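# Place alphabetically first lettered office box into door tote

## Task

Find the box in the office whose top letter is earliest in the alphabet and put only that box into the tote near the door, resting fully inside it with no part over the rim. The robot must not topple or be left leaning, or the task fails.

## Robot and tools

Robot: a Hello Robot Stretch 3. It has a two-wheeled base (0.33 m long, 0.34 m wide, rounded rear), a mast carrying a lift, and a single telescoping arm that reaches out to the robot's right side. The gripper can only reach further forward or back by driving the base. The base pivots about a point midway between its drive wheels, 0.05 m behind the front edge. It cannot move sideways. With the arm in and the wrist folded, turning sweeps a circle of radius 0.28 m. An unfolded, level wrist reaches past that circle.

Frames: the base frame has its origin on the floor between the drive wheels, x forward, y left, z up, in metres. hand_pose is reported in this frame, at the point where closed fingertips meet. With all wrist joints at zero, that hand frame has x up, y back along the arm toward the mast, and z toward the robot's rear. The odometry frame is the base frame as it was when the scene began. base_odometry counts wheel rotation only, so wheel slip looks like travel. Heading is in rad, left positive, within -3.142 to 3.142. turned_by_wheels and turned_by_imu give the turn since the previous result; if they disagree by more than 0.15 rad, believe turned_by_imu. base_tilt is in degrees, forward and right positive, with a fixed bias of up to about 4 degrees.

Tool move: one action per call. Either base and/or joints (plus optional speeds, pace, contact_limits), or servos by itself. All named motions begin together.
- base: an object with exactly one key. translate_m is a relative drive in metres from the current position, forward positive, -3 to 3. rotate_rad is a relative turn in place in radians, left positive, -6.4 to 6.4.
- joints: absolute targets by joint name. lift_m 0 to 1.1 m; arm_m 0 to 0.52 m extension; wrist_yaw_rad -1.345 to 4.42 (0 along the arm, positive swings toward the robot's front); wrist_pitch_rad -1.57 to 0.451 (0 level, negative tips fingertips down); wrist_roll_rad -2.911 to 2.918 (0 fingers side by side, level); gripper_m -0.089 to 0.179 (larger is wider; actual fingertip gap is about 0.007 m smaller when nearly shut, 0.025 m smaller when fully open); head_pan_rad -3.953 to 1.73 (0 forward, positive left, -1.57 looks along the arm); head_tilt_rad -1.53 to 0.419 (0 level, negative down). Done tolerances: about 0.004 m for lift, arm and gripper, 0.02 rad for yaw and roll, 0.05 for pitch, 0.1 for head.
- pace: "default" or "max". Default/max top speeds: translate 0.12/0.30 m/s, rotate 0.76/1.90 rad/s, lift 0.11/0.15 m/s, arm 0.14/0.40 m/s. The base is capped at 0.10 m/s and 0.63 rad/s unless lift_m < 0.30, arm_m < 0.03 and wrist_yaw_rad > 2.54 together.
- speeds: per-key top speed overrides (same keys as joints minus gripper_m, plus translate_m and rotate_rad), not above the max speed.
- contact_limits: per-key effort thresholds in percent, 1 to 100, given only alongside that key's own command. arm_m: a number (stops when effort reaches it, negative when retracting). lift_m: an object with down and/or up, measured beyond normal free-motion effort; under about 12 may trip without contact; if omitted, roughly 32 to 47 down and 21 to 36 up. translate_m and rotate_rad have no contact stop unless you give one; then each wheel halts on its own when either wheel's effort reaches it, which can leave the robot turned.
- servos: "reboot" re-enables any wrist or head servo that shut itself off.
- cameras: list from head_camera, nav_camera, wrist_camera, all; omitted means all, [] means none.
- blocking: true or omitted waits until everything is at rest; false returns in about 0.5 s while motion continues. A later move overrides only the targets it names.
A move with no action just reports state and images. Unknown keys make a call invalid; out-of-range values get it refused, and a refusal or an uncommanded stop cancels the rest of that reply's move, wait and finished_scene calls. Any action is cut off after 14 s (time_out). Joints or base omitted from a later action may keep pushing toward old targets unseen.

Tool wait: seconds 0 to 10, plus cameras; returns early once moves settle. wait(0) shows a non-blocking move's progress in the line earlier move.
Tool stop: brakes all running motions (status stopped); braked joints may keep pressing on contacts.
Tool zoom_image: camera and region [x0, y0, x1, y1] in pixels from the top-left, at most 504 by 504, on that camera's latest image.
Tool finished_scene: scene is the current scene's number; irreversible, and the goal must hold with the robot idle.

Results: move reports done, or the worst status: moving, off_target (rest away from target, possibly still pushing; for an unlimited base move, something is holding it), contact_stop (that lift or arm goes slack until commanded again), time_out, torque_fault. on_its_own lists uncommanded behaviour; its held at value is a target, not a reading. motor_effort is percent of maximum, positive toward higher values, peak in brackets; full wrist_pitch reads near 45, wrist_roll near 72. Positive wheel effort drives forward. pictures names the order of images. lidar_m: 12 distances in metres from the base origin, 30-degree sectors, first straight ahead then counter-clockwise (4th left, 7th behind, 10th right), seen only in a plane 0.17 m up, 0.15 to 12 m; "-" is nothing or too close; misses clear objects and thin legs, and sectors 5, 6, 9, 10 may be blocked by the robot. wrist_depth_mm and head_depth_mm are 7x7 grids of median depth, 45 to 1000 mm and 280 to 4000 mm; "-" means out of range or unreadable. head_camera images arrive rotated: turn them a quarter clockwise; nav_camera images a quarter counterclockwise. Both move with the head.

Gripping: close below the box's width to hold it; open at least 0.05 beyond its width (or fully) to release. Readings do not prove a grasp. A heavy box may slip if the stall guard relaxes; resend the command.

Cautions: before folding the wrist over the base (wrist_yaw_rad 3.0) or unfolding it, put lift_m between 0.32 and 0.95, wrist_pitch_rad at -0.4, wrist_roll_rad near 0; once folded, lift can drop to 0.25. If wrist_yaw_rad is below -0.4, keep wrist_pitch_rad at -0.5 or lower. Pushing the arm into something solid with the gripper higher than about 0.45 m, or driving while gripping or hooking something fixed, can tip the robot; if base_tilt shows a lean, back the gripper off. Wrist and head have no contact stop and will shut off after sustained strain. Lower gently to avoid drops and slams, never release a moving box, and avoid hard hits. Loose objects may occasionally be nudged by outside forces. The simulation keeps running while you compose a reply.

Each tool is called after "Emit:" as a command line: name --argument value for each argument, lists and objects as JSON in quotes; but a table of rows of numbers goes row by row, as --pt "numbers of a row", without its own name.

## Session

I'll start by looking at the current state and images.

Emit:
move

Scene clock: 0.00 s.
base_odometry: x=+0.000 y=+0.000 heading=+0.000
turned_by_wheels: +0.000
turned_by_imu: +0.000
base_tilt: forward=+1.0 right=-0.1
lidar_m: 0.80 1.67 1.61 1.34 1.00 0.97 1.01 1.40 1.53 1.06 0.79 0.77
head_depth_mm: 723 721 721 719 718 715 717 / 769 768 768 764 764 763 762 / 821 821 819 818 816 815 815 / 884 878 876 874 879 872 871 / 948 944 944 942 942 938 935 / 2044 2152 2141 2178 2210 2205 2170 / 1930 1918 1938 1945 1954 1974 1973
base_status: not commanded
joint_positions: lift_m=+0.444 arm_m=+0.002 wrist_yaw_rad=+3.097 wrist_pitch_rad=-0.467 wrist_roll_rad=+0.000 gripper_m=+0.037 head_pan_rad=+0.000 head_tilt_rad=-0.002
joint_status: not commanded
measured_speeds: all 0
motor_effort: left_wheel=-0.3 right_wheel=+1.7 lift_m=+27.5 arm_m=-9.1 wrist_yaw_rad=+0.9 wrist_pitch_rad=+2.5 wrist_roll_rad=+0.7 gripper_m=-0.2 head_pan_rad=+0.6 head_tilt_rad=+6.0
hand_pose: x=-0.0114 y=+0.0710 z=+0.4454 quat_wxyz=(+0.179, +0.691, +0.148, +0.684) (m; base frame)
wrist_depth_mm: - - 146 - - - - / - - 158 - - - - / - - 172 - - - - / - 920 190 - - - - / 809 785 204 798 813 819 789 / 676 667 128 638 654 695 687 / 581 593 283 580 571 592 588
pictures: head_camera (sideways), nav_camera (sideways), wrist_camera
Images, in order (width x height): head_camera 896x504, nav_camera 672x504, wrist_camera 644x364.

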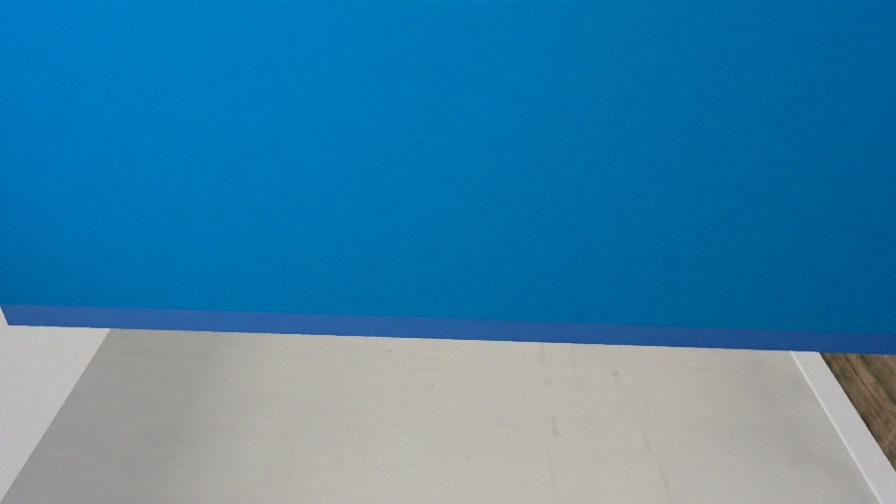

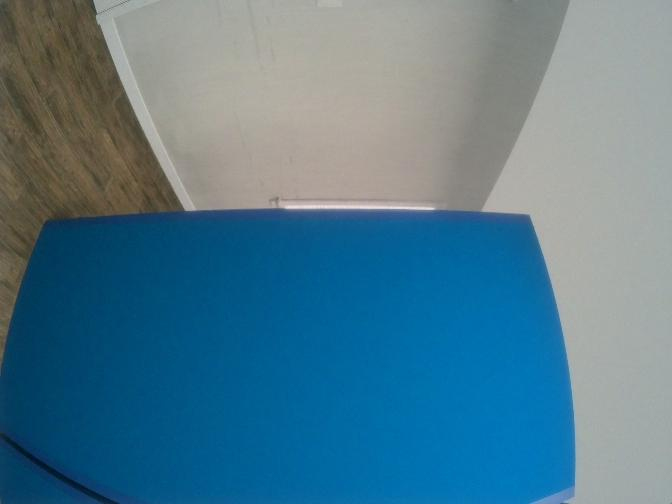

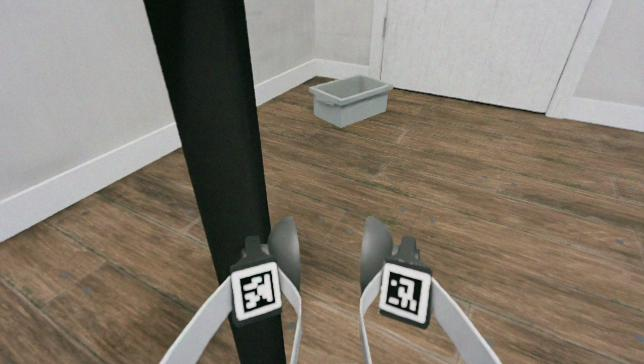

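Emit:
move --joints '{"head_pan_rad": 1.0, "head_tilt_rad": -0.4}' --pace "max" --cameras '["nav_camera", "head_camera"]'

Emit:
move --joints '{"head_pan_rad": -1.0, "head_tilt_rad": -0.4}' --pace "max" --cameras '["nav_camera", "head_camera"]'

Emit:
move --joints '{"head_pan_rad": -2.2, "head_tilt_rad": -0.4}' --pace "max" --cameras '["nav_camera", "head_camera"]'

Emit:
move --joints '{"head_pan_rad": -3.4, "head_tilt_rad": -0.4}' --pace "max" --cameras '["nav_camera", "head_camera"]'

Scene clock: 8.47 s.
move: done
base_odometry: x=+0.000 y=+0.000 heading=+0.000
turned_by_wheels: +0.000
turned_by_imu: +0.001
base_tilt: forward=+1.0 right=-0.2
lidar_m: 0.80 1.68 1.61 1.34 1.00 0.96 1.01 1.41 1.53 1.06 0.79 0.76
head_depth_mm: 1369 1457 1552 1692 1829 1780 1453 / 1353 1450 1562 1692 1816 1776 1456 / 1360 1464 1559 1688 1844 1799 1456 / 1375 1472 1569 1709 1835 1766 1441 / 1381 1477 1575 1715 1856 1772 1427 / 1390 1480 1576 1716 1891 1710 1432 / 1396 1490 1602 1731 1911 1698 1427
base_status: not commanded
joint_positions: lift_m=+0.444 arm_m=+0.002 wrist_yaw_rad=+3.097 wrist_pitch_rad=-0.467 wrist_roll_rad=+0.000 gripper_m=+0.037 head_pan_rad=+1.022 head_tilt_rad=-0.398
joint_status: all done
measured_speeds: all 0
motor_effort: left_wheel=-0.4(0.6) right_wheel=+2.0(2.6) lift_m=+30.2(30.2) arm_m=-20.2(20.5) wrist_yaw_rad=+0.8(1.2) wrist_pitch_rad=+2.6(2.7) wrist_roll_rad=+0.9(0.9) gripper_m=-1.0(1.0) head_pan_rad=+1.2(5.0) head_tilt_rad=-0.9(3.4)
hand_pose: x=-0.0114 y=+0.0710 z=+0.4454 quat_wxyz=(+0.179, +0.691, +0.148, +0.684) (m; base frame)
wrist_depth_mm: - - 146 - - - - / - - 158 - - - - / - - 173 - - - - / - 928 189 - - - - / 798 782 205 802 801 806 809 / 667 677 127 631 659 677 676 / 587 600 284 589 582 587 580
pictures: head_camera (sideways), nav_camera (sideways)
Images, in order (width x height): head_camera 896x504, nav_camera 672x504.

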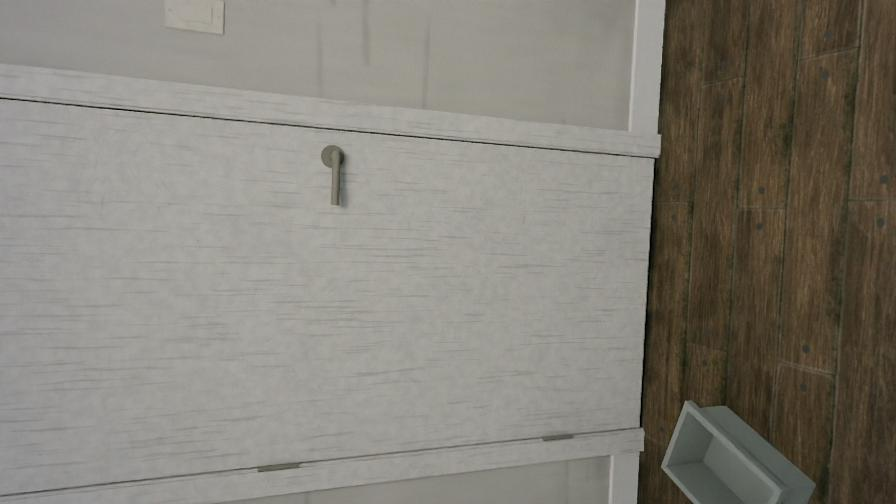

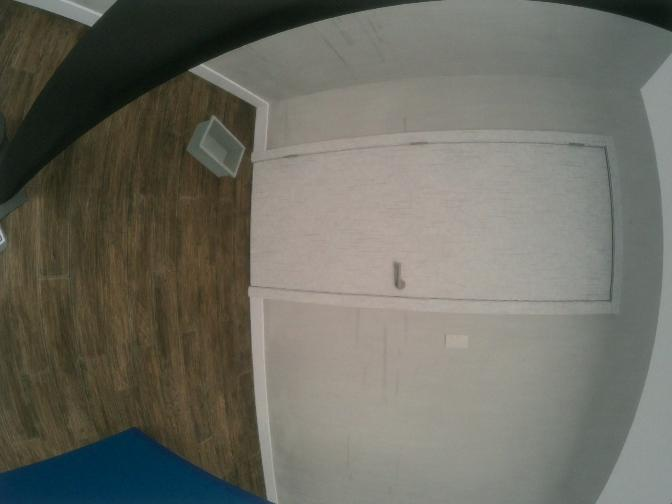

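Scene clock: 9.60 s.
move: done
base_odometry: x=+0.000 y=+0.000 heading=+0.000
turned_by_wheels: +0.000
turned_by_imu: +0.000
base_tilt: forward=+0.8 right=-0.2
lidar_m: 0.80 1.67 1.60 1.34 1.00 0.96 1.01 1.40 1.53 1.06 0.79 0.77
head_depth_mm: 791 853 930 1022 1127 1263 1380 / 756 815 880 964 1066 1181 1315 / 724 778 838 910 996 1105 1226 / 696 745 797 866 943 1039 1148 / 674 722 770 830 904 985 1080 / 640 683 732 783 849 920 1006 / 617 655 698 751 810 874 960
base_status: not commanded
joint_positions: lift_m=+0.444 arm_m=+0.002 wrist_yaw_rad=+3.097 wrist_pitch_rad=-0.467 wrist_roll_rad=+0.000 gripper_m=+0.037 head_pan_rad=-1.034 head_tilt_rad=-0.399
joint_status: all done
measured_speeds: all 0
motor_effort: left_wheel=-0.5(0.6) right_wheel=+2.4(2.7) lift_m=+30.6(30.8) arm_m=-20.1(20.7) wrist_yaw_rad=+1.1(1.4) wrist_pitch_rad=+2.8(2.8) wrist_roll_rad=+0.8(1.0) gripper_m=-0.4(1.2) head_pan_rad=+0.3(5.3) head_tilt_rad=-2.8(3.8)
hand_pose: x=-0.0114 y=+0.0710 z=+0.4454 quat_wxyz=(+0.179, +0.691, +0.148, +0.684) (m; base frame)
wrist_depth_mm: - - 147 - - - - / - - 158 - - - - / - - 172 - - - - / - 957 190 - - - - / 791 793 206 803 802 805 795 / 674 672 127 642 662 679 685 / 590 606 282 587 572 582 585
pictures: head_camera (sideways), nav_camera (sideways)
Images, in order (width x height): head_camera 896x504, nav_camera 672x504.

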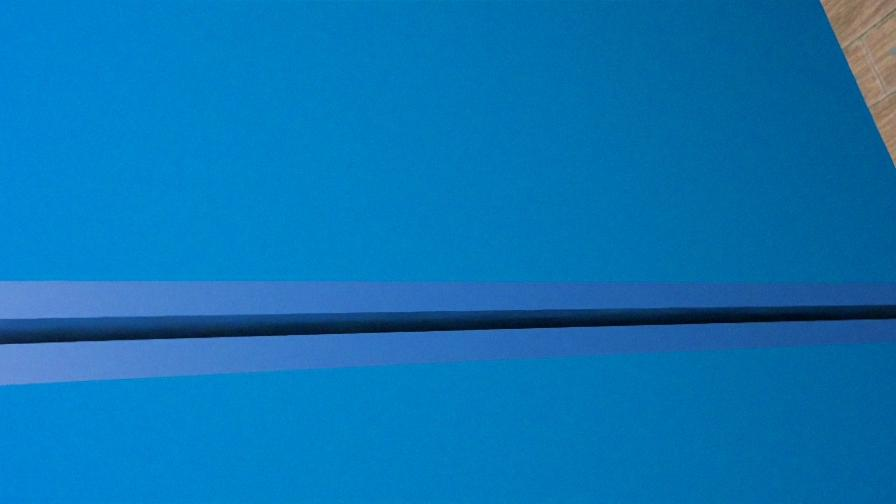

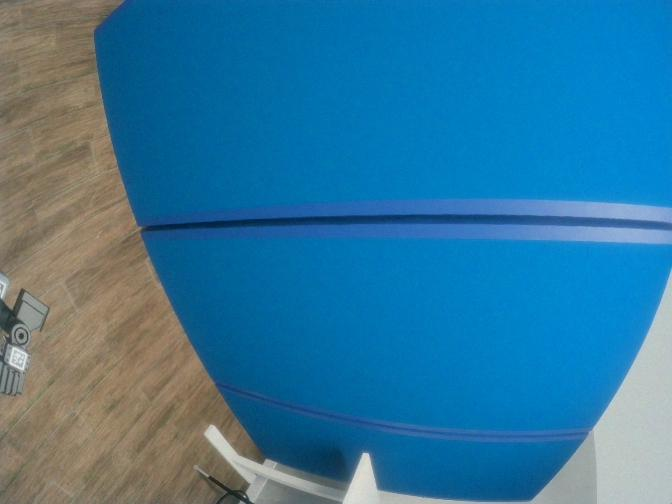

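Scene clock: 10.57 s.
move: done
base_odometry: x=+0.000 y=+0.000 heading=+0.000
turned_by_wheels: +0.000
turned_by_imu: +0.000
base_tilt: forward=+1.0 right=-0.1
lidar_m: 0.80 1.67 1.60 1.34 1.00 0.96 1.01 1.40 1.53 1.06 0.79 0.77
head_depth_mm: 1876 2002 1788 2272 2125 1791 1445 / 1872 1996 1769 2329 2317 1776 1439 / 1859 1976 1779 2321 2297 1752 1436 / 1839 1979 1744 2289 2298 1747 1432 / 1855 1965 1725 2193 2197 1762 1446 / 1815 1951 1665 2183 2138 1754 1426 / 1813 1954 1712 2224 2089 1755 1431
base_status: not commanded
joint_positions: lift_m=+0.444 arm_m=+0.002 wrist_yaw_rad=+3.097 wrist_pitch_rad=-0.467 wrist_roll_rad=+0.000 gripper_m=+0.037 head_pan_rad=-2.243 head_tilt_rad=-0.400
joint_status: all done
measured_speeds: all 0
motor_effort: left_wheel=-0.5(0.6) right_wheel=+2.0(2.8) lift_m=+30.6(30.9) arm_m=-20.5(20.6) wrist_yaw_rad=+0.4(1.2) wrist_pitch_rad=+2.3(2.7) wrist_roll_rad=+0.7(1.1) gripper_m=-0.3(1.0) head_pan_rad=+2.4(4.9) head_tilt_rad=-1.8(4.5)
hand_pose: x=-0.0114 y=+0.0710 z=+0.4454 quat_wxyz=(+0.179, +0.691, +0.148, +0.684) (m; base frame)
wrist_depth_mm: - - 146 - - - - / - - 159 - - - - / - - 173 - - - - / - 924 190 - - - - / 785 790 205 780 801 784 794 / 676 664 127 628 650 676 678 / 587 605 285 587 575 587 582
pictures: head_camera (sideways), nav_camera (sideways)
Images, in order (width x height): head_camera 896x504, nav_camera 672x504.

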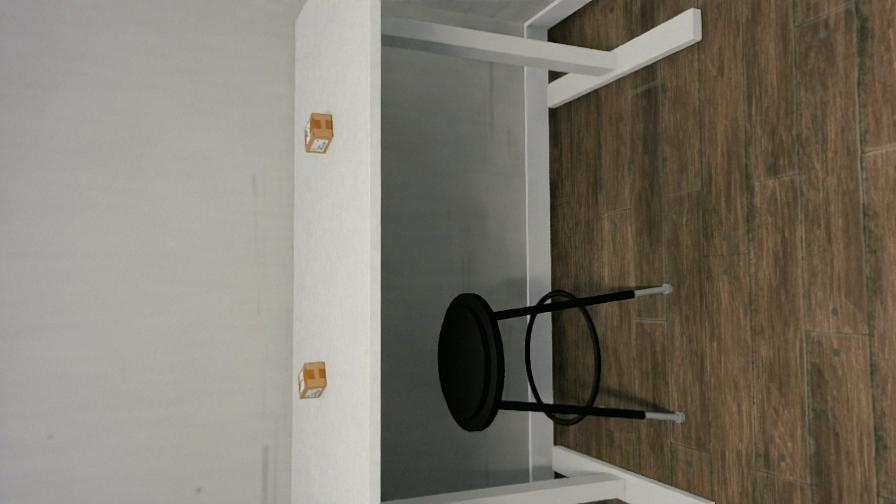

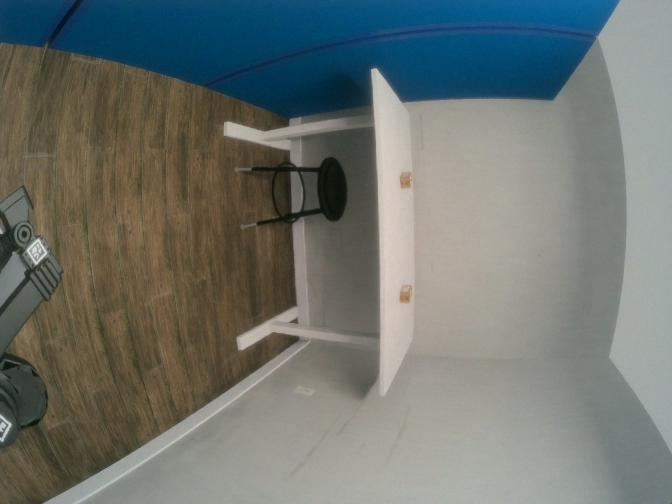

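Scene clock: 11.53 s.
move: done
base_odometry: x=+0.000 y=+0.000 heading=+0.000
turned_by_wheels: +0.000
turned_by_imu: +0.000
base_tilt: forward=+0.9 right=-0.1
lidar_m: 0.80 1.67 1.60 1.34 1.00 0.97 1.01 1.40 1.53 1.05 0.79 0.76
head_depth_mm: 792 833 894 957 1028 1111 1210 / 815 861 914 985 1070 1161 1268 / 836 885 944 1024 1105 1209 1315 / 855 915 975 1054 1153 1245 1357 / 885 945 1018 1097 1200 1313 1404 / 910 972 1051 1141 1248 1376 1433 / 940 1002 1092 1183 1299 1435 1439
base_status: not commanded
joint_positions: lift_m=+0.444 arm_m=+0.002 wrist_yaw_rad=+3.097 wrist_pitch_rad=-0.467 wrist_roll_rad=+0.000 gripper_m=+0.037 head_pan_rad=-3.447 head_tilt_rad=-0.400
joint_status: all done
measured_speeds: all 0
motor_effort: left_wheel=-0.4(0.6) right_wheel=+2.3(2.6) lift_m=+30.2(30.7) arm_m=-19.7(20.7) wrist_yaw_rad=+1.0(1.2) wrist_pitch_rad=+2.7(2.7) wrist_roll_rad=+1.1(1.1) gripper_m=-0.4(1.2) head_pan_rad=+2.1(4.8) head_tilt_rad=-2.6(3.3)
hand_pose: x=-0.0114 y=+0.0710 z=+0.4454 quat_wxyz=(+0.179, +0.691, +0.148, +0.684) (m; base frame)
wrist_depth_mm: - - 147 - - - - / - - 158 - - - - / - - 172 - - - - / - 911 190 - - - - / 788 784 205 814 812 793 801 / 667 687 127 638 655 677 670 / 584 590 284 582 575 582 593
pictures: head_camera (sideways), nav_camera (sideways)
Images, in order (width x height): head_camera 896x504, nav_camera 672x504.

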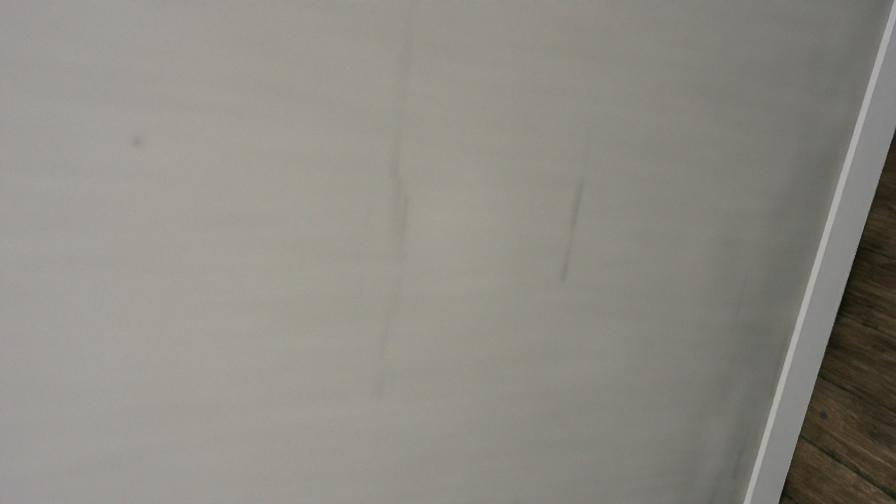

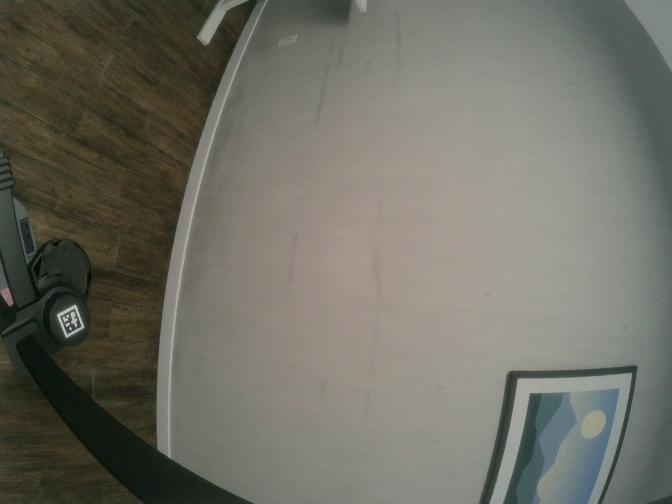

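Emit:
move --joints '{"head_pan_rad": 1.6, "head_tilt_rad": -0.6}' --pace "max" --cameras '["head_camera", "nav_camera"]'

Emit:
move --joints '{"head_pan_rad": -2.24, "head_tilt_rad": -0.3}' --pace "max" --cameras '["head_camera"]'

Emit:
zoom_image --camera "head_camera" --region '[300, 60, 460, 220]'

Emit:
zoom_image --camera "head_camera" --region '[300, 300, 460, 460]'

Scene clock: 28.37 s.
move: done
base_odometry: x=+0.000 y=+0.000 heading=+0.000
turned_by_wheels: +0.000
turned_by_imu: +0.001
base_tilt: forward=+1.0 right=-0.2
lidar_m: 0.80 1.68 1.60 1.34 1.00 0.97 1.01 1.40 1.53 1.06 0.79 0.77
head_depth_mm: 1445 1561 1695 1840 1784 1471 1265 / 1545 1670 1844 2026 1733 1477 1251 / 1544 1732 1936 2088 1731 1477 1258 / 1368 1503 1692 1911 1795 1471 1255 / 1217 1348 1479 1647 1714 1461 1261 / 1099 1200 1304 1433 1589 1473 1279 / 1016 1082 1167 1290 1436 - -
base_status: not commanded
joint_positions: lift_m=+0.444 arm_m=+0.002 wrist_yaw_rad=+3.097 wrist_pitch_rad=-0.467 wrist_roll_rad=+0.000 gripper_m=+0.037 head_pan_rad=+1.616 head_tilt_rad=-0.603
joint_status: all done
measured_speeds: translate_m=+0.000 rotate_rad=+0.000 lift_m=+0.000 arm_m=+0.000 wrist_yaw_rad=+0.000 wrist_pitch_rad=+0.000 wrist_roll_rad=+0.000 head_pan_rad=-0.024 head_tilt_rad=+0.000
motor_effort: left_wheel=-0.3(0.6) right_wheel=+2.2(2.9) lift_m=+29.7(30.5) arm_m=-19.4(20.2) wrist_yaw_rad=+1.0(1.5) wrist_pitch_rad=+2.5(2.9) wrist_roll_rad=+0.8(1.1) gripper_m=+0.4(1.2) head_pan_rad=-2.7(5.1) head_tilt_rad=+0.4(5.1)
hand_pose: x=-0.0114 y=+0.0710 z=+0.4454 quat_wxyz=(+0.179, +0.691, +0.148, +0.684) (m; base frame)
wrist_depth_mm: - - 146 - - - - / - - 158 - - - - / - - 173 - - - - / - 949 189 - - - - / 806 803 205 778 793 795 800 / 678 672 127 638 673 681 681 / 581 602 283 595 575 587 592
pictures: head_camera (sideways), nav_camera (sideways)
Images, in order (width x height): head_camera 896x504, nav_camera 672x504.

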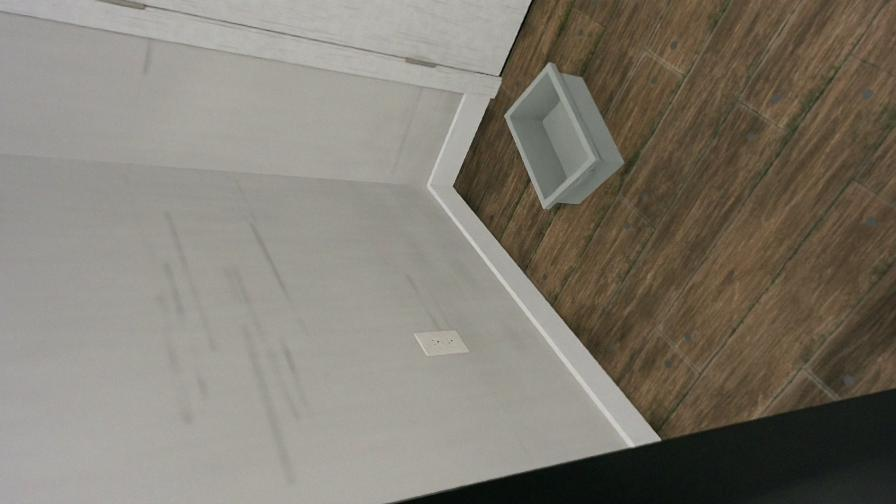

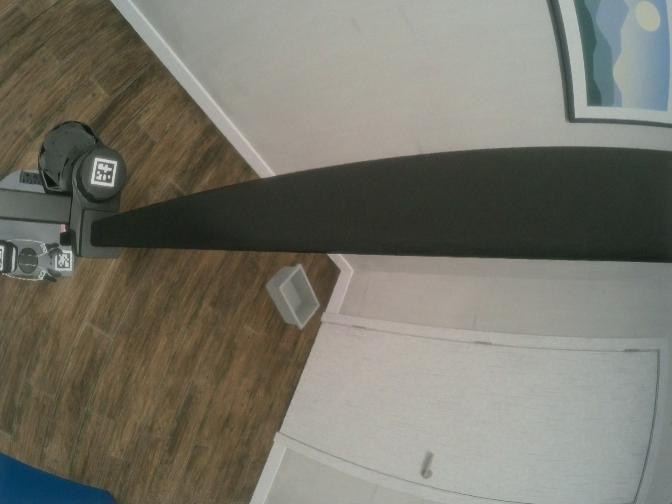

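Scene clock: 31.50 s.
move: done
base_odometry: x=+0.000 y=+0.000 heading=+0.000
turned_by_wheels: +0.000
turned_by_imu: +0.000
base_tilt: forward=+1.0 right=+0.1
lidar_m: 0.80 1.67 1.61 1.35 1.00 0.96 1.01 1.40 1.53 1.06 0.79 0.77
head_depth_mm: 1931 2014 2115 1806 2240 1963 1593 / 1909 2014 2081 1803 2374 1995 1588 / 1902 1994 2085 1772 2364 1991 1580 / 1877 1971 2071 1765 2350 1989 1578 / 1878 1955 2037 1744 2301 1911 1580 / 1844 1924 2046 1719 1817 1907 1575 / 1824 1933 2021 1722 2284 1916 1561
base_status: not commanded
joint_positions: lift_m=+0.444 arm_m=+0.002 wrist_yaw_rad=+3.097 wrist_pitch_rad=-0.467 wrist_roll_rad=+0.000 gripper_m=+0.037 head_pan_rad=-2.256 head_tilt_rad=-0.300
joint_status: all done
measured_speeds: translate_m=+0.000 rotate_rad=+0.000 lift_m=+0.000 arm_m=+0.000 wrist_yaw_rad=+0.000 wrist_pitch_rad=+0.000 wrist_roll_rad=+0.000 head_pan_rad=+0.024 head_tilt_rad=+0.000
motor_effort: left_wheel=-0.3(0.7) right_wheel=+2.3(2.8) lift_m=+29.4(29.9) arm_m=-19.4(19.8) wrist_yaw_rad=+0.8(1.4) wrist_pitch_rad=+2.6(2.8) wrist_roll_rad=+0.8(1.1) gripper_m=-0.1(1.4) head_pan_rad=+2.8(4.7) head_tilt_rad=+4.7(5.8)
hand_pose: x=-0.0114 y=+0.0710 z=+0.4454 quat_wxyz=(+0.179, +0.691, +0.148, +0.684) (m; base frame)
wrist_depth_mm: - - 146 - - - - / - - 158 - - - - / - - 172 - - - - / - 934 189 - - - - / 789 797 205 796 803 798 811 / 683 670 127 631 661 680 679 / 587 609 283 585 568 595 580
pictures: head_camera (sideways)
Images, in order (width x height): head_camera 896x504.

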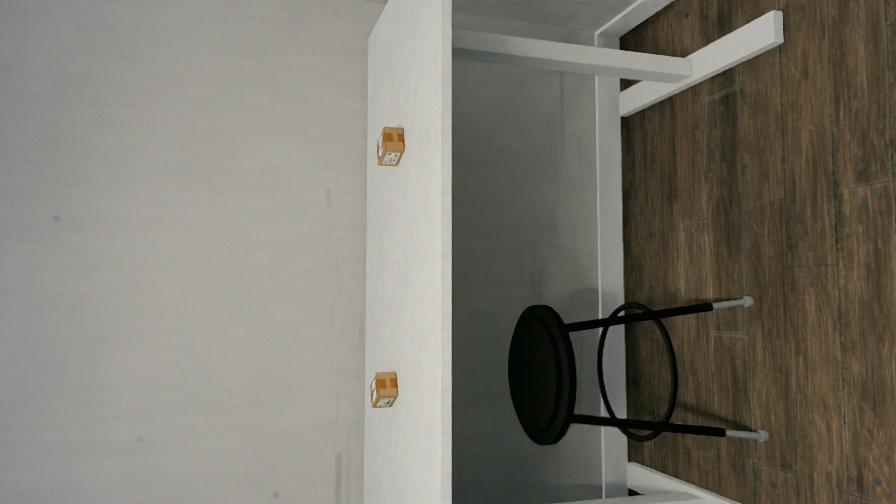

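Scaled by 3.150 from the camera's 896x504 image, which has a finer 1280x720 frame.

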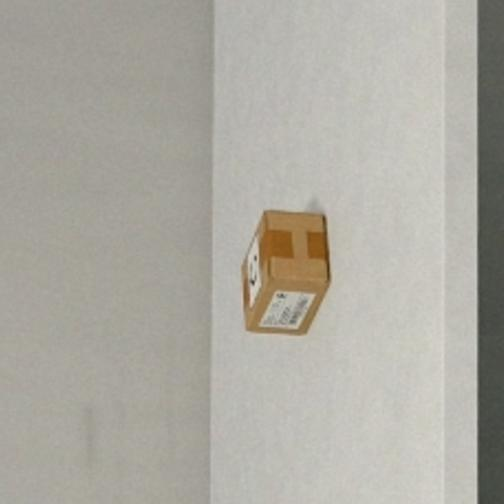

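Scaled by 3.150 from the camera's 896x504 image, which has a finer 1280x720 frame.

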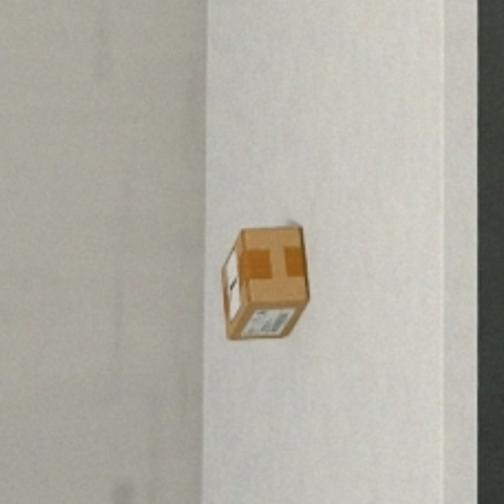

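Emit:
move --joints '{"lift_m": 0.8, "wrist_yaw_rad": 0.0, "wrist_pitch_rad": -0.4, "head_pan_rad": -1.57, "head_tilt_rad": -0.7}' --cameras '["head_camera", "nav_camera", "wrist_camera"]'

Emit:
move --joints '{"wrist_pitch_rad": 0.0, "gripper_m": 0.0, "arm_m": 0.1}' --cameras '["head_camera", "wrist_camera"]'

Scene clock: 66.33 s.
move: done
base_odometry: x=+0.000 y=+0.000 heading=+0.000
turned_by_wheels: +0.000
turned_by_imu: +0.001
base_tilt: forward=+1.0 right=-0.3
lidar_m: 0.80 1.67 1.60 1.34 1.00 0.97 1.01 1.40 1.54 1.06 0.79 0.76
head_depth_mm: 1641 1778 2228 1992 1628 1386 - / 1474 1809 2208 1926 1626 1382 - / 1310 1498 1761 1909 1635 356 374 / 1149 1281 1464 1696 1621 1327 1157 / 1015 1117 1253 1425 1540 1377 1199 / 909 989 1093 1209 1381 1386 1203 / 822 896 975 1073 1196 1315 1204
base_status: not commanded
joint_positions: lift_m=+0.800 arm_m=+0.002 wrist_yaw_rad=+0.003 wrist_pitch_rad=-0.420 wrist_roll_rad=+0.000 gripper_m=+0.037 head_pan_rad=-1.568 head_tilt_rad=-0.700
joint_status: all done
measured_speeds: all 0
motor_effort: left_wheel=-0.5(0.7) right_wheel=+2.2(2.9) lift_m=+29.8(32.7) arm_m=-18.5(19.1) wrist_yaw_rad=-2.5(5.9) wrist_pitch_rad=+3.5(6.3) wrist_roll_rad=+0.8(1.0) gripper_m=+0.1(1.4) head_pan_rad=-3.0(4.8) head_tilt_rad=-3.5(5.5)
hand_pose: x=-0.0208 y=-0.3709 z=+0.8123 quat_wxyz=(+0.692, +0.149, -0.691, -0.146) (m; base frame)
wrist_depth_mm: - - - - - - - / - - - - - - - / - - - - - - - / - - - - - - - / - - - - - - - / - - 127 - - - - / - - 951 - 948 - -
pictures: head_camera (sideways), nav_camera (sideways), wrist_camera
Images, in order (width x height): head_camera 896x504, nav_camera 672x504, wrist_camera 644x364.

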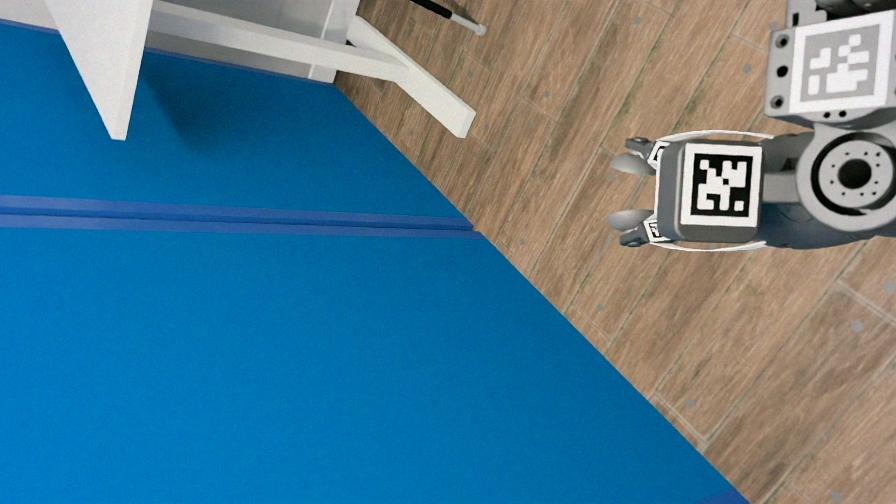

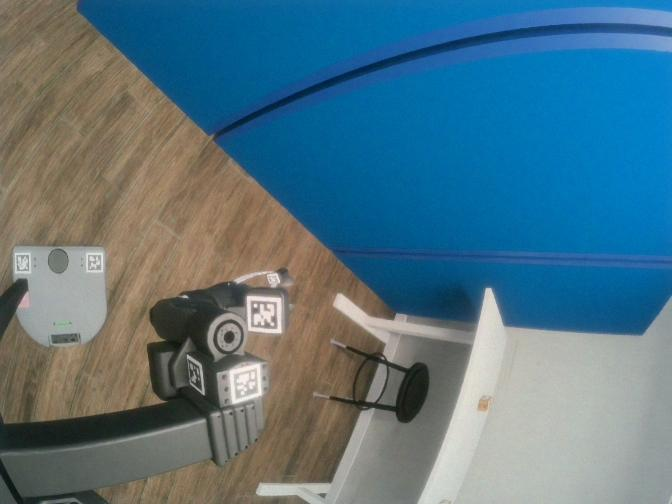

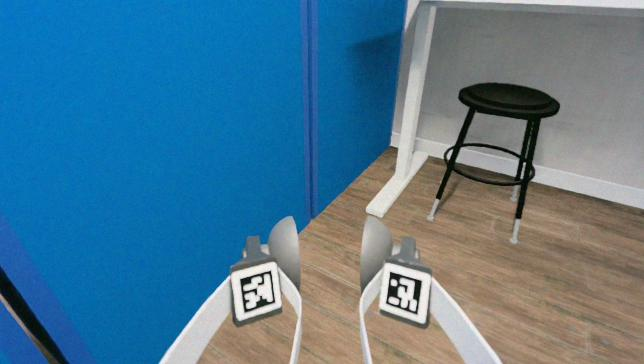

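Scene clock: 68.30 s.
move: done
base_odometry: x=+0.000 y=+0.000 heading=+0.000
turned_by_wheels: +0.000
turned_by_imu: +0.000
base_tilt: forward=+0.9 right=-0.1
lidar_m: 0.80 1.67 1.60 1.35 1.00 0.97 1.01 1.40 1.53 1.06 0.79 0.77
head_depth_mm: 1650 1754 2232 1976 1654 309 327 / 1498 1815 2203 1963 327 321 1140 / 1316 1505 1753 1799 395 336 1185 / 1141 1283 1458 1696 1590 1343 1207 / 1014 1117 1253 1422 1549 1377 1198 / 906 994 1097 1223 1382 1378 1200 / 824 890 975 1071 1198 1309 1198
base_status: not commanded
joint_positions: lift_m=+0.800 arm_m=+0.100 wrist_yaw_rad=+0.003 wrist_pitch_rad=-0.023 wrist_roll_rad=+0.000 gripper_m=+0.000 head_pan_rad=-1.570 head_tilt_rad=-0.700
joint_status: all done
measured_speeds: all 0
motor_effort: left_wheel=-0.5(0.6) right_wheel=+2.2(2.9) lift_m=+28.4(30.2) arm_m=+21.2(23.6) wrist_yaw_rad=-1.8(2.6) wrist_pitch_rad=+4.4(7.6) wrist_roll_rad=+0.8(1.0) gripper_m=-1.0(84.3) head_pan_rad=-4.8(4.8) head_tilt_rad=-3.9(4.9)
hand_pose: x=-0.0206 y=-0.5006 z=+0.9087 quat_wxyz=(+0.707, +0.010, -0.707, -0.007) (m; base frame)
wrist_depth_mm: - - - - - - - / - - - - - - - / - - - - - - - / - - - - - - - / - - - 154 - - - / - - - 128 - - - / - - 107 - - - -
pictures: head_camera (sideways), wrist_camera
Images, in order (width x height): head_camera 896x504, wrist_camera 644x364.

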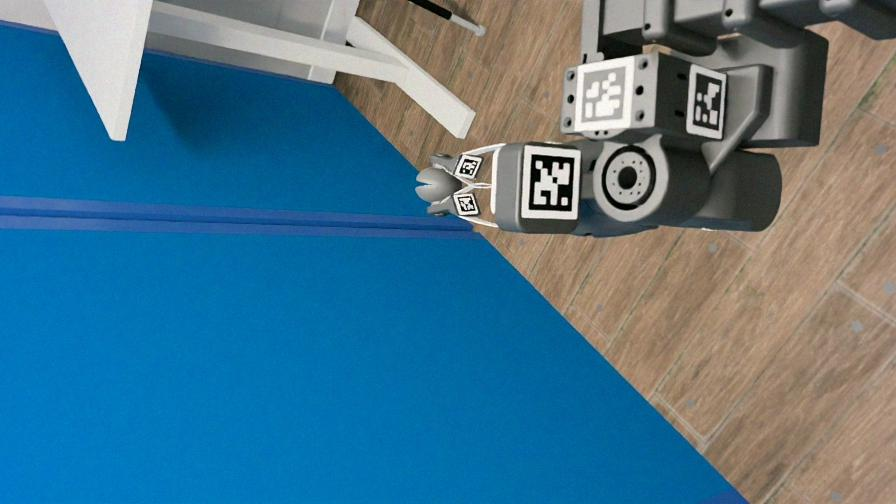

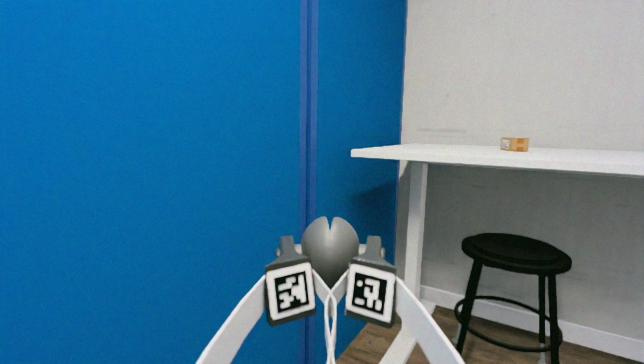

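Emit:
move --joints '{"arm_m": 0.0, "wrist_pitch_rad": -0.4, "gripper_m": 0.05}' --cameras '[]'

Emit:
move --joints '{"wrist_yaw_rad": 3.0}' --pace "max" --cameras '[]'

Emit:
move --joints '{"lift_m": 0.28, "head_pan_rad": 0.0, "head_tilt_rad": -0.3}' --pace "max" --cameras '[]'

Emit:
move --base '{"rotate_rad": 0.415}' --pace "max" --cameras '["head_camera", "nav_camera"]'

Scene clock: 168.43 s.
move: done
base_odometry: x=+0.000 y=+0.000 heading=+0.000
turned_by_wheels: +0.000
turned_by_imu: +0.001
base_tilt: forward=+0.9 right=-0.1
lidar_m: 0.80 1.67 1.61 1.34 1.00 0.96 1.01 1.41 1.53 1.06 0.79 0.77
head_depth_mm: 1639 1769 2225 1975 1635 1377 - / 1489 1790 2195 1936 1632 1378 - / 1324 1505 1755 1909 1630 355 366 / 1142 1276 1460 1696 1625 1297 1160 / 1014 1116 1258 1430 1554 1373 1196 / 913 1000 1092 1221 1383 1371 1202 / 827 891 971 1072 1196 1321 1213
base_status: not commanded
joint_positions: lift_m=+0.800 arm_m=+0.002 wrist_yaw_rad=+0.003 wrist_pitch_rad=-0.415 wrist_roll_rad=+0.000 gripper_m=+0.050 head_pan_rad=-1.570 head_tilt_rad=-0.700
joint_status: all done
joint sent to its limit — arm_m, lower limit.
measured_speeds: all 0
motor_effort: left_wheel=-0.3(0.6) right_wheel=+2.0(2.7) lift_m=+25.4(26.9) arm_m=-20.3(22.8) wrist_yaw_rad=-2.1(2.4) wrist_pitch_rad=+2.7(5.6) wrist_roll_rad=+0.9(1.1) gripper_m=-0.4(84.9) head_pan_rad=-3.3(4.3) head_tilt_rad=-3.6(4.4)
hand_pose: x=-0.0208 y=-0.3715 z=+0.8133 quat_wxyz=(+0.692, +0.147, -0.691, -0.145) (m; base frame)
wrist_depth_mm: - - - - - - - / - - - - - - - / - - - - - - - / - - - - - - - / - - 157 - - - - / - - 130 - 128 - - / - - 931 - 950 - -
pictures: none
No camera images: "cameras" was empty.

Scene clock: 170.27 s.
move: done
base_odometry: x=+0.000 y=+0.000 heading=+0.000
turned_by_wheels: +0.000
turned_by_imu: +0.000
base_tilt: forward=+1.0 right=-0.2
lidar_m: 0.80 1.67 1.60 1.34 1.00 0.97 1.01 1.40 1.54 1.06 0.79 0.77
head_depth_mm: 1668 1756 2229 1968 1642 1393 - / 1492 1806 2201 1921 1630 1383 - / 1317 1494 1771 1924 1622 1388 1257 / 1150 1279 1464 1704 1631 1380 297 / 1011 1123 1256 1421 1540 1379 308 / 907 989 1094 1221 1382 1391 1200 / 823 895 970 1075 1197 1317 1197
base_status: not commanded
joint_positions: lift_m=+0.800 arm_m=+0.002 wrist_yaw_rad=+2.997 wrist_pitch_rad=-0.415 wrist_roll_rad=+0.000 gripper_m=+0.050 head_pan_rad=-1.570 head_tilt_rad=-0.700
joint_status: all done
measured_speeds: all 0
motor_effort: left_wheel=-0.4(0.6) right_wheel=+2.3(2.9) lift_m=+24.3(25.6) arm_m=-20.0(20.6) wrist_yaw_rad=+3.6(8.7) wrist_pitch_rad=+2.7(2.9) wrist_roll_rad=+0.8(1.1) gripper_m=-0.2(1.1) head_pan_rad=-3.1(4.1) head_tilt_rad=-3.5(4.9)
hand_pose: x=+0.0113 y=+0.0757 z=+0.8133 quat_wxyz=(+0.196, +0.700, +0.095, +0.680) (m; base frame)
wrist_depth_mm: - 135 - - - - - / - 145 - - - - - / - 156 - - - - - / - 173 - - - - - / - 196 195 - - - - / - - 131 - 128 - - / 948 - 251 - 980 - -
pictures: none
No camera images: "cameras" was empty.

Scene clock: 174.53 s.
move: done
base_odometry: x=+0.000 y=+0.000 heading=+0.000
turned_by_wheels: +0.000
turned_by_imu: +0.001
base_tilt: forward=+1.0 right=-0.1
lidar_m: 0.80 1.68 1.60 1.34 0.99 0.97 1.01 1.40 1.53 1.06 0.79 0.76
head_depth_mm: 656 684 713 749 783 822 863 / 693 727 763 796 837 881 932 / 737 775 810 850 897 947 1009 / 782 824 866 918 974 1030 1096 / 844 897 944 1003 1074 1140 1222 / 1963 2068 2141 2258 2335 1981 1562 / 1767 1861 1924 2007 2099 1968 1561
base_status: not commanded
joint_positions: lift_m=+0.280 arm_m=+0.002 wrist_yaw_rad=+2.997 wrist_pitch_rad=-0.417 wrist_roll_rad=+0.000 gripper_m=+0.050 head_pan_rad=+0.002 head_tilt_rad=-0.300
joint_status: all done
measured_speeds: all 0
motor_effort: left_wheel=-0.3(0.7) right_wheel=+2.1(2.7) lift_m=+21.7(23.4) arm_m=-18.4(20.2) wrist_yaw_rad=+3.4(4.2) wrist_pitch_rad=+2.8(3.1) wrist_roll_rad=+0.7(1.1) gripper_m=+0.9(1.2) head_pan_rad=-3.5(4.8) head_tilt_rad=+2.8(5.9)
hand_pose: x=+0.0111 y=+0.0755 z=+0.2930 quat_wxyz=(+0.196, +0.700, +0.096, +0.680) (m; base frame)
wrist_depth_mm: - 135 - - - - - / - 146 - - - - - / - 156 943 - - - - / 773 173 726 767 763 777 755 / 620 567 197 611 627 612 597 / 510 491 130 501 128 510 514 / 444 - 252 283 432 439 438
pictures: none
No camera images: "cameras" was empty.

Scene clock: 175.77 s.
move: done
base_odometry: x=+0.000 y=+0.000 heading=+0.415
turned_by_wheels: +0.415
turned_by_imu: +0.413
base_tilt: forward=+1.1 right=-0.1
lidar_m: 1.00 1.61 1.51 1.03 0.97 0.98 1.26 2.14 1.20 0.82 0.77 0.78
head_depth_mm: 1985 2088 2199 958 981 1024 1059 / 1864 1976 2114 2264 2400 2007 1541 / 1759 1851 1974 2093 2239 1995 1565 / 1645 1743 1871 1937 2103 1993 1573 / 1563 1647 1757 1832 1961 1964 1558 / 1480 1558 1639 1721 1838 1888 1548 / 1416 1495 1548 1633 1700 1796 1567
base_status: done
joint_positions: lift_m=+0.280 arm_m=+0.002 wrist_yaw_rad=+2.997 wrist_pitch_rad=-0.417 wrist_roll_rad=+0.000 gripper_m=+0.050 head_pan_rad=+0.001 head_tilt_rad=-0.299
joint_status: not commanded
measured_speeds: all 0
motor_effort: left_wheel=-8.3(16.1) right_wheel=+7.2(14.9) lift_m=+22.0(22.2) arm_m=-19.5(19.8) wrist_yaw_rad=+3.0(3.9) wrist_pitch_rad=+2.8(3.2) wrist_roll_rad=+1.1(1.1) gripper_m=+0.5(1.0) head_pan_rad=-3.2(4.3) head_tilt_rad=+3.3(5.3)
hand_pose: x=+0.0111 y=+0.0755 z=+0.2930 quat_wxyz=(+0.196, +0.700, +0.096, +0.680) (m; base frame)
wrist_depth_mm: - 135 - - - - - / - 145 - - - - - / - 155 968 - - - - / 725 173 737 774 779 772 756 / 617 570 195 614 611 621 622 / 505 498 131 492 129 518 516 / 434 - 254 283 430 441 441
pictures: head_camera (sideways), nav_camera (sideways)
Images, in order (width x height): head_camera 896x504, nav_camera 672x504.

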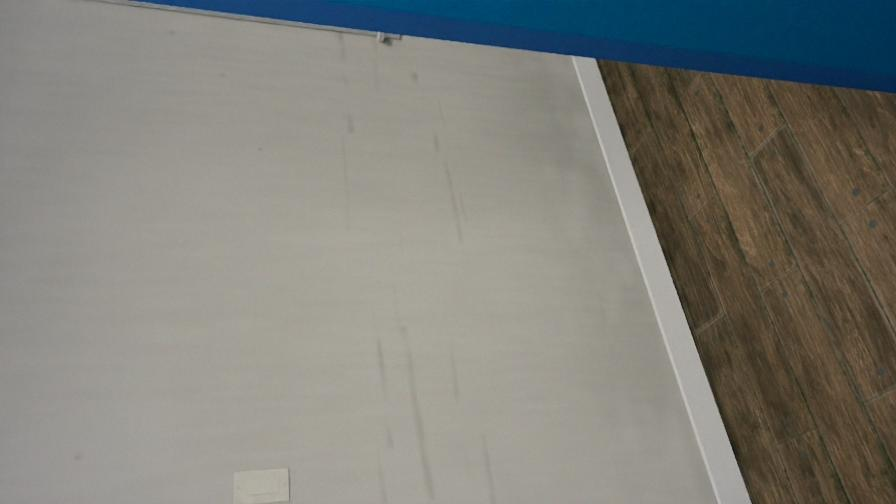

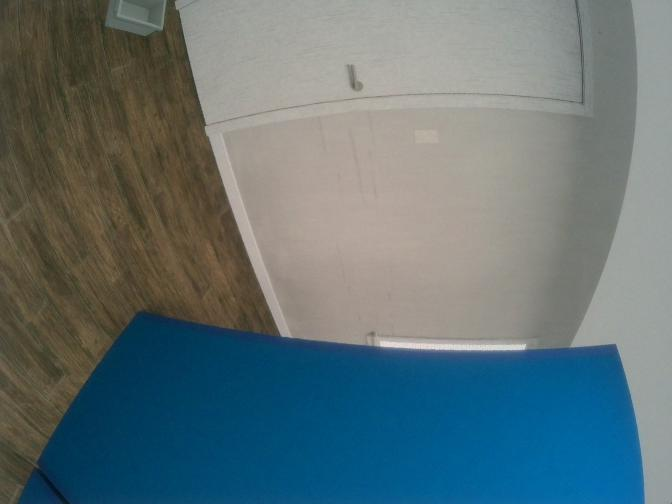

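Emit:
move --base '{"rotate_rad": 0.09}' --pace "max" --cameras '[]'

Emit:
move --base '{"translate_m": 1.2}' --joints '{"head_pan_rad": -1.9, "head_tilt_rad": -0.3}' --pace "max" --cameras '["head_camera", "nav_camera"]'

Scene clock: 183.30 s.
move: done
base_odometry: x=+0.000 y=+0.000 heading=+0.504
turned_by_wheels: +0.090
turned_by_imu: +0.090
base_tilt: forward=+1.1 right=-0.2
lidar_m: 1.68 1.60 1.38 1.00 0.97 1.00 1.38 1.54 1.09 0.80 0.77 0.79
head_depth_mm: 1811 1928 2067 2214 2385 2017 1497 / 1720 1850 1961 2091 2233 2006 1574 / 1641 1746 1847 1968 2112 1987 1568 / 1564 1670 1743 1859 2007 1980 1560 / 1508 1578 1665 1764 1873 1924 1582 / 1436 1514 1600 1676 1798 1842 1580 / 1385 1438 1508 1591 1679 1750 1562
base_status: done
joint_positions: lift_m=+0.280 arm_m=+0.002 wrist_yaw_rad=+2.997 wrist_pitch_rad=-0.417 wrist_roll_rad=+0.000 gripper_m=+0.050 head_pan_rad=+0.000 head_tilt_rad=-0.299
joint_status: not commanded
measured_speeds: all 0
motor_effort: left_wheel=-8.5(15.2) right_wheel=+7.5(13.9) lift_m=+23.5(23.7) arm_m=-17.9(20.2) wrist_yaw_rad=+2.9(3.7) wrist_pitch_rad=+3.0(3.2) wrist_roll_rad=+0.8(1.2) gripper_m=-0.5(1.0) head_pan_rad=-3.1(4.1) head_tilt_rad=+3.2(3.6)
hand_pose: x=+0.0111 y=+0.0755 z=+0.2930 quat_wxyz=(+0.196, +0.700, +0.096, +0.680) (m; base frame)
wrist_depth_mm: - 135 - - - - - / - 145 - - - - - / - 155 963 - - - - / 742 173 739 759 767 765 760 / 615 565 196 608 621 608 610 / 516 489 130 500 128 516 511 / 436 - 254 281 429 440 432
pictures: none
No camera images: "cameras" was empty.

Scene clock: 188.67 s.
move: done
base_odometry: x=+1.051 y=+0.580 heading=+0.504
turned_by_wheels: +0.000
turned_by_imu: -0.001
base_tilt: forward=+1.0 right=-0.2
lidar_m: 0.62 0.59 0.62 0.82 1.58 1.62 2.22 0.66 0.40 0.52 2.35 0.85
head_depth_mm: 333 344 358 372 389 413 444 / 357 371 387 405 425 446 467 / 388 404 424 443 467 493 520 / 424 444 466 492 519 551 587 / 466 492 517 551 586 627 674 / 518 548 584 625 671 723 785 / 585 3215 3270 3488 2638 1971 1550
base_status: done
joint_positions: lift_m=+0.280 arm_m=+0.002 wrist_yaw_rad=+2.998 wrist_pitch_rad=-0.417 wrist_roll_rad=+0.000 gripper_m=+0.050 head_pan_rad=-1.901 head_tilt_rad=-0.299
joint_status: all done
measured_speeds: all 0
motor_effort: left_wheel=+1.4(14.4) right_wheel=+7.2(14.2) lift_m=+25.5(25.7) arm_m=-4.5(18.4) wrist_yaw_rad=+2.8(3.4) wrist_pitch_rad=+2.9(3.3) wrist_roll_rad=+0.8(1.1) gripper_m=-0.1(1.5) head_pan_rad=+3.2(5.6) head_tilt_rad=+1.6(5.2)
hand_pose: x=+0.0110 y=+0.0755 z=+0.2930 quat_wxyz=(+0.196, +0.700, +0.096, +0.680) (m; base frame)
wrist_depth_mm: - 135 - - - - - / - 145 - - - - - / - 155 963 960 - - - / 760 173 743 783 741 - - / 615 577 197 613 624 608 505 / 520 497 130 498 128 515 511 / 440 - 253 282 430 441 447
pictures: head_camera (sideways), nav_camera (sideways)
Images, in order (width x height): head_camera 896x504, nav_camera 672x504.

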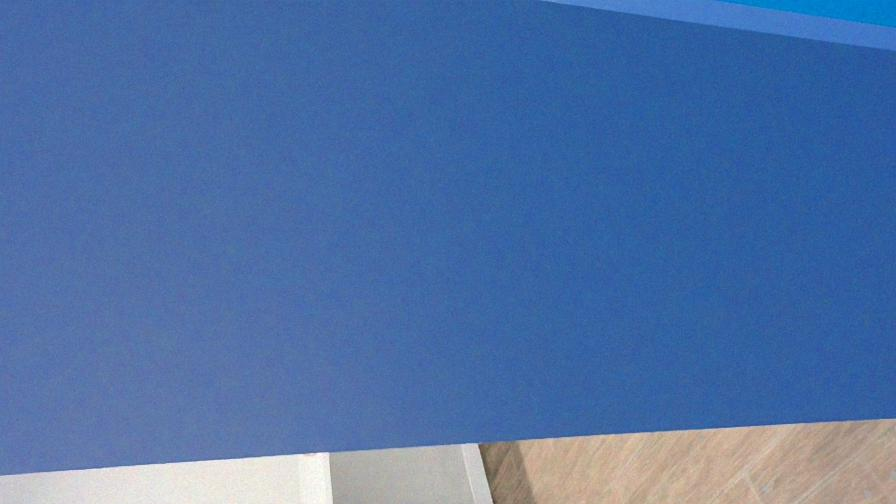

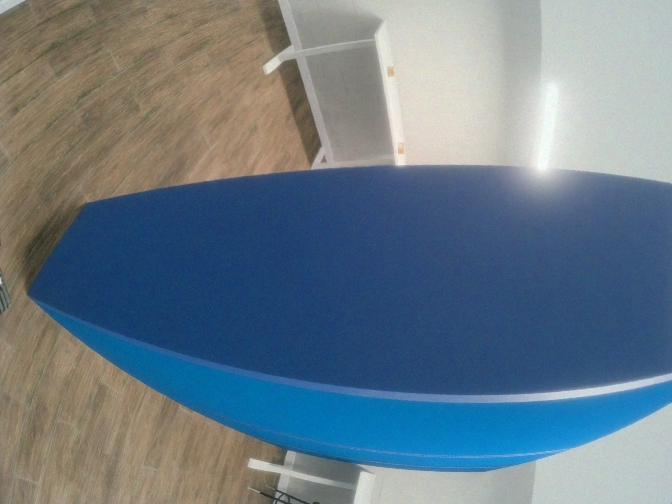

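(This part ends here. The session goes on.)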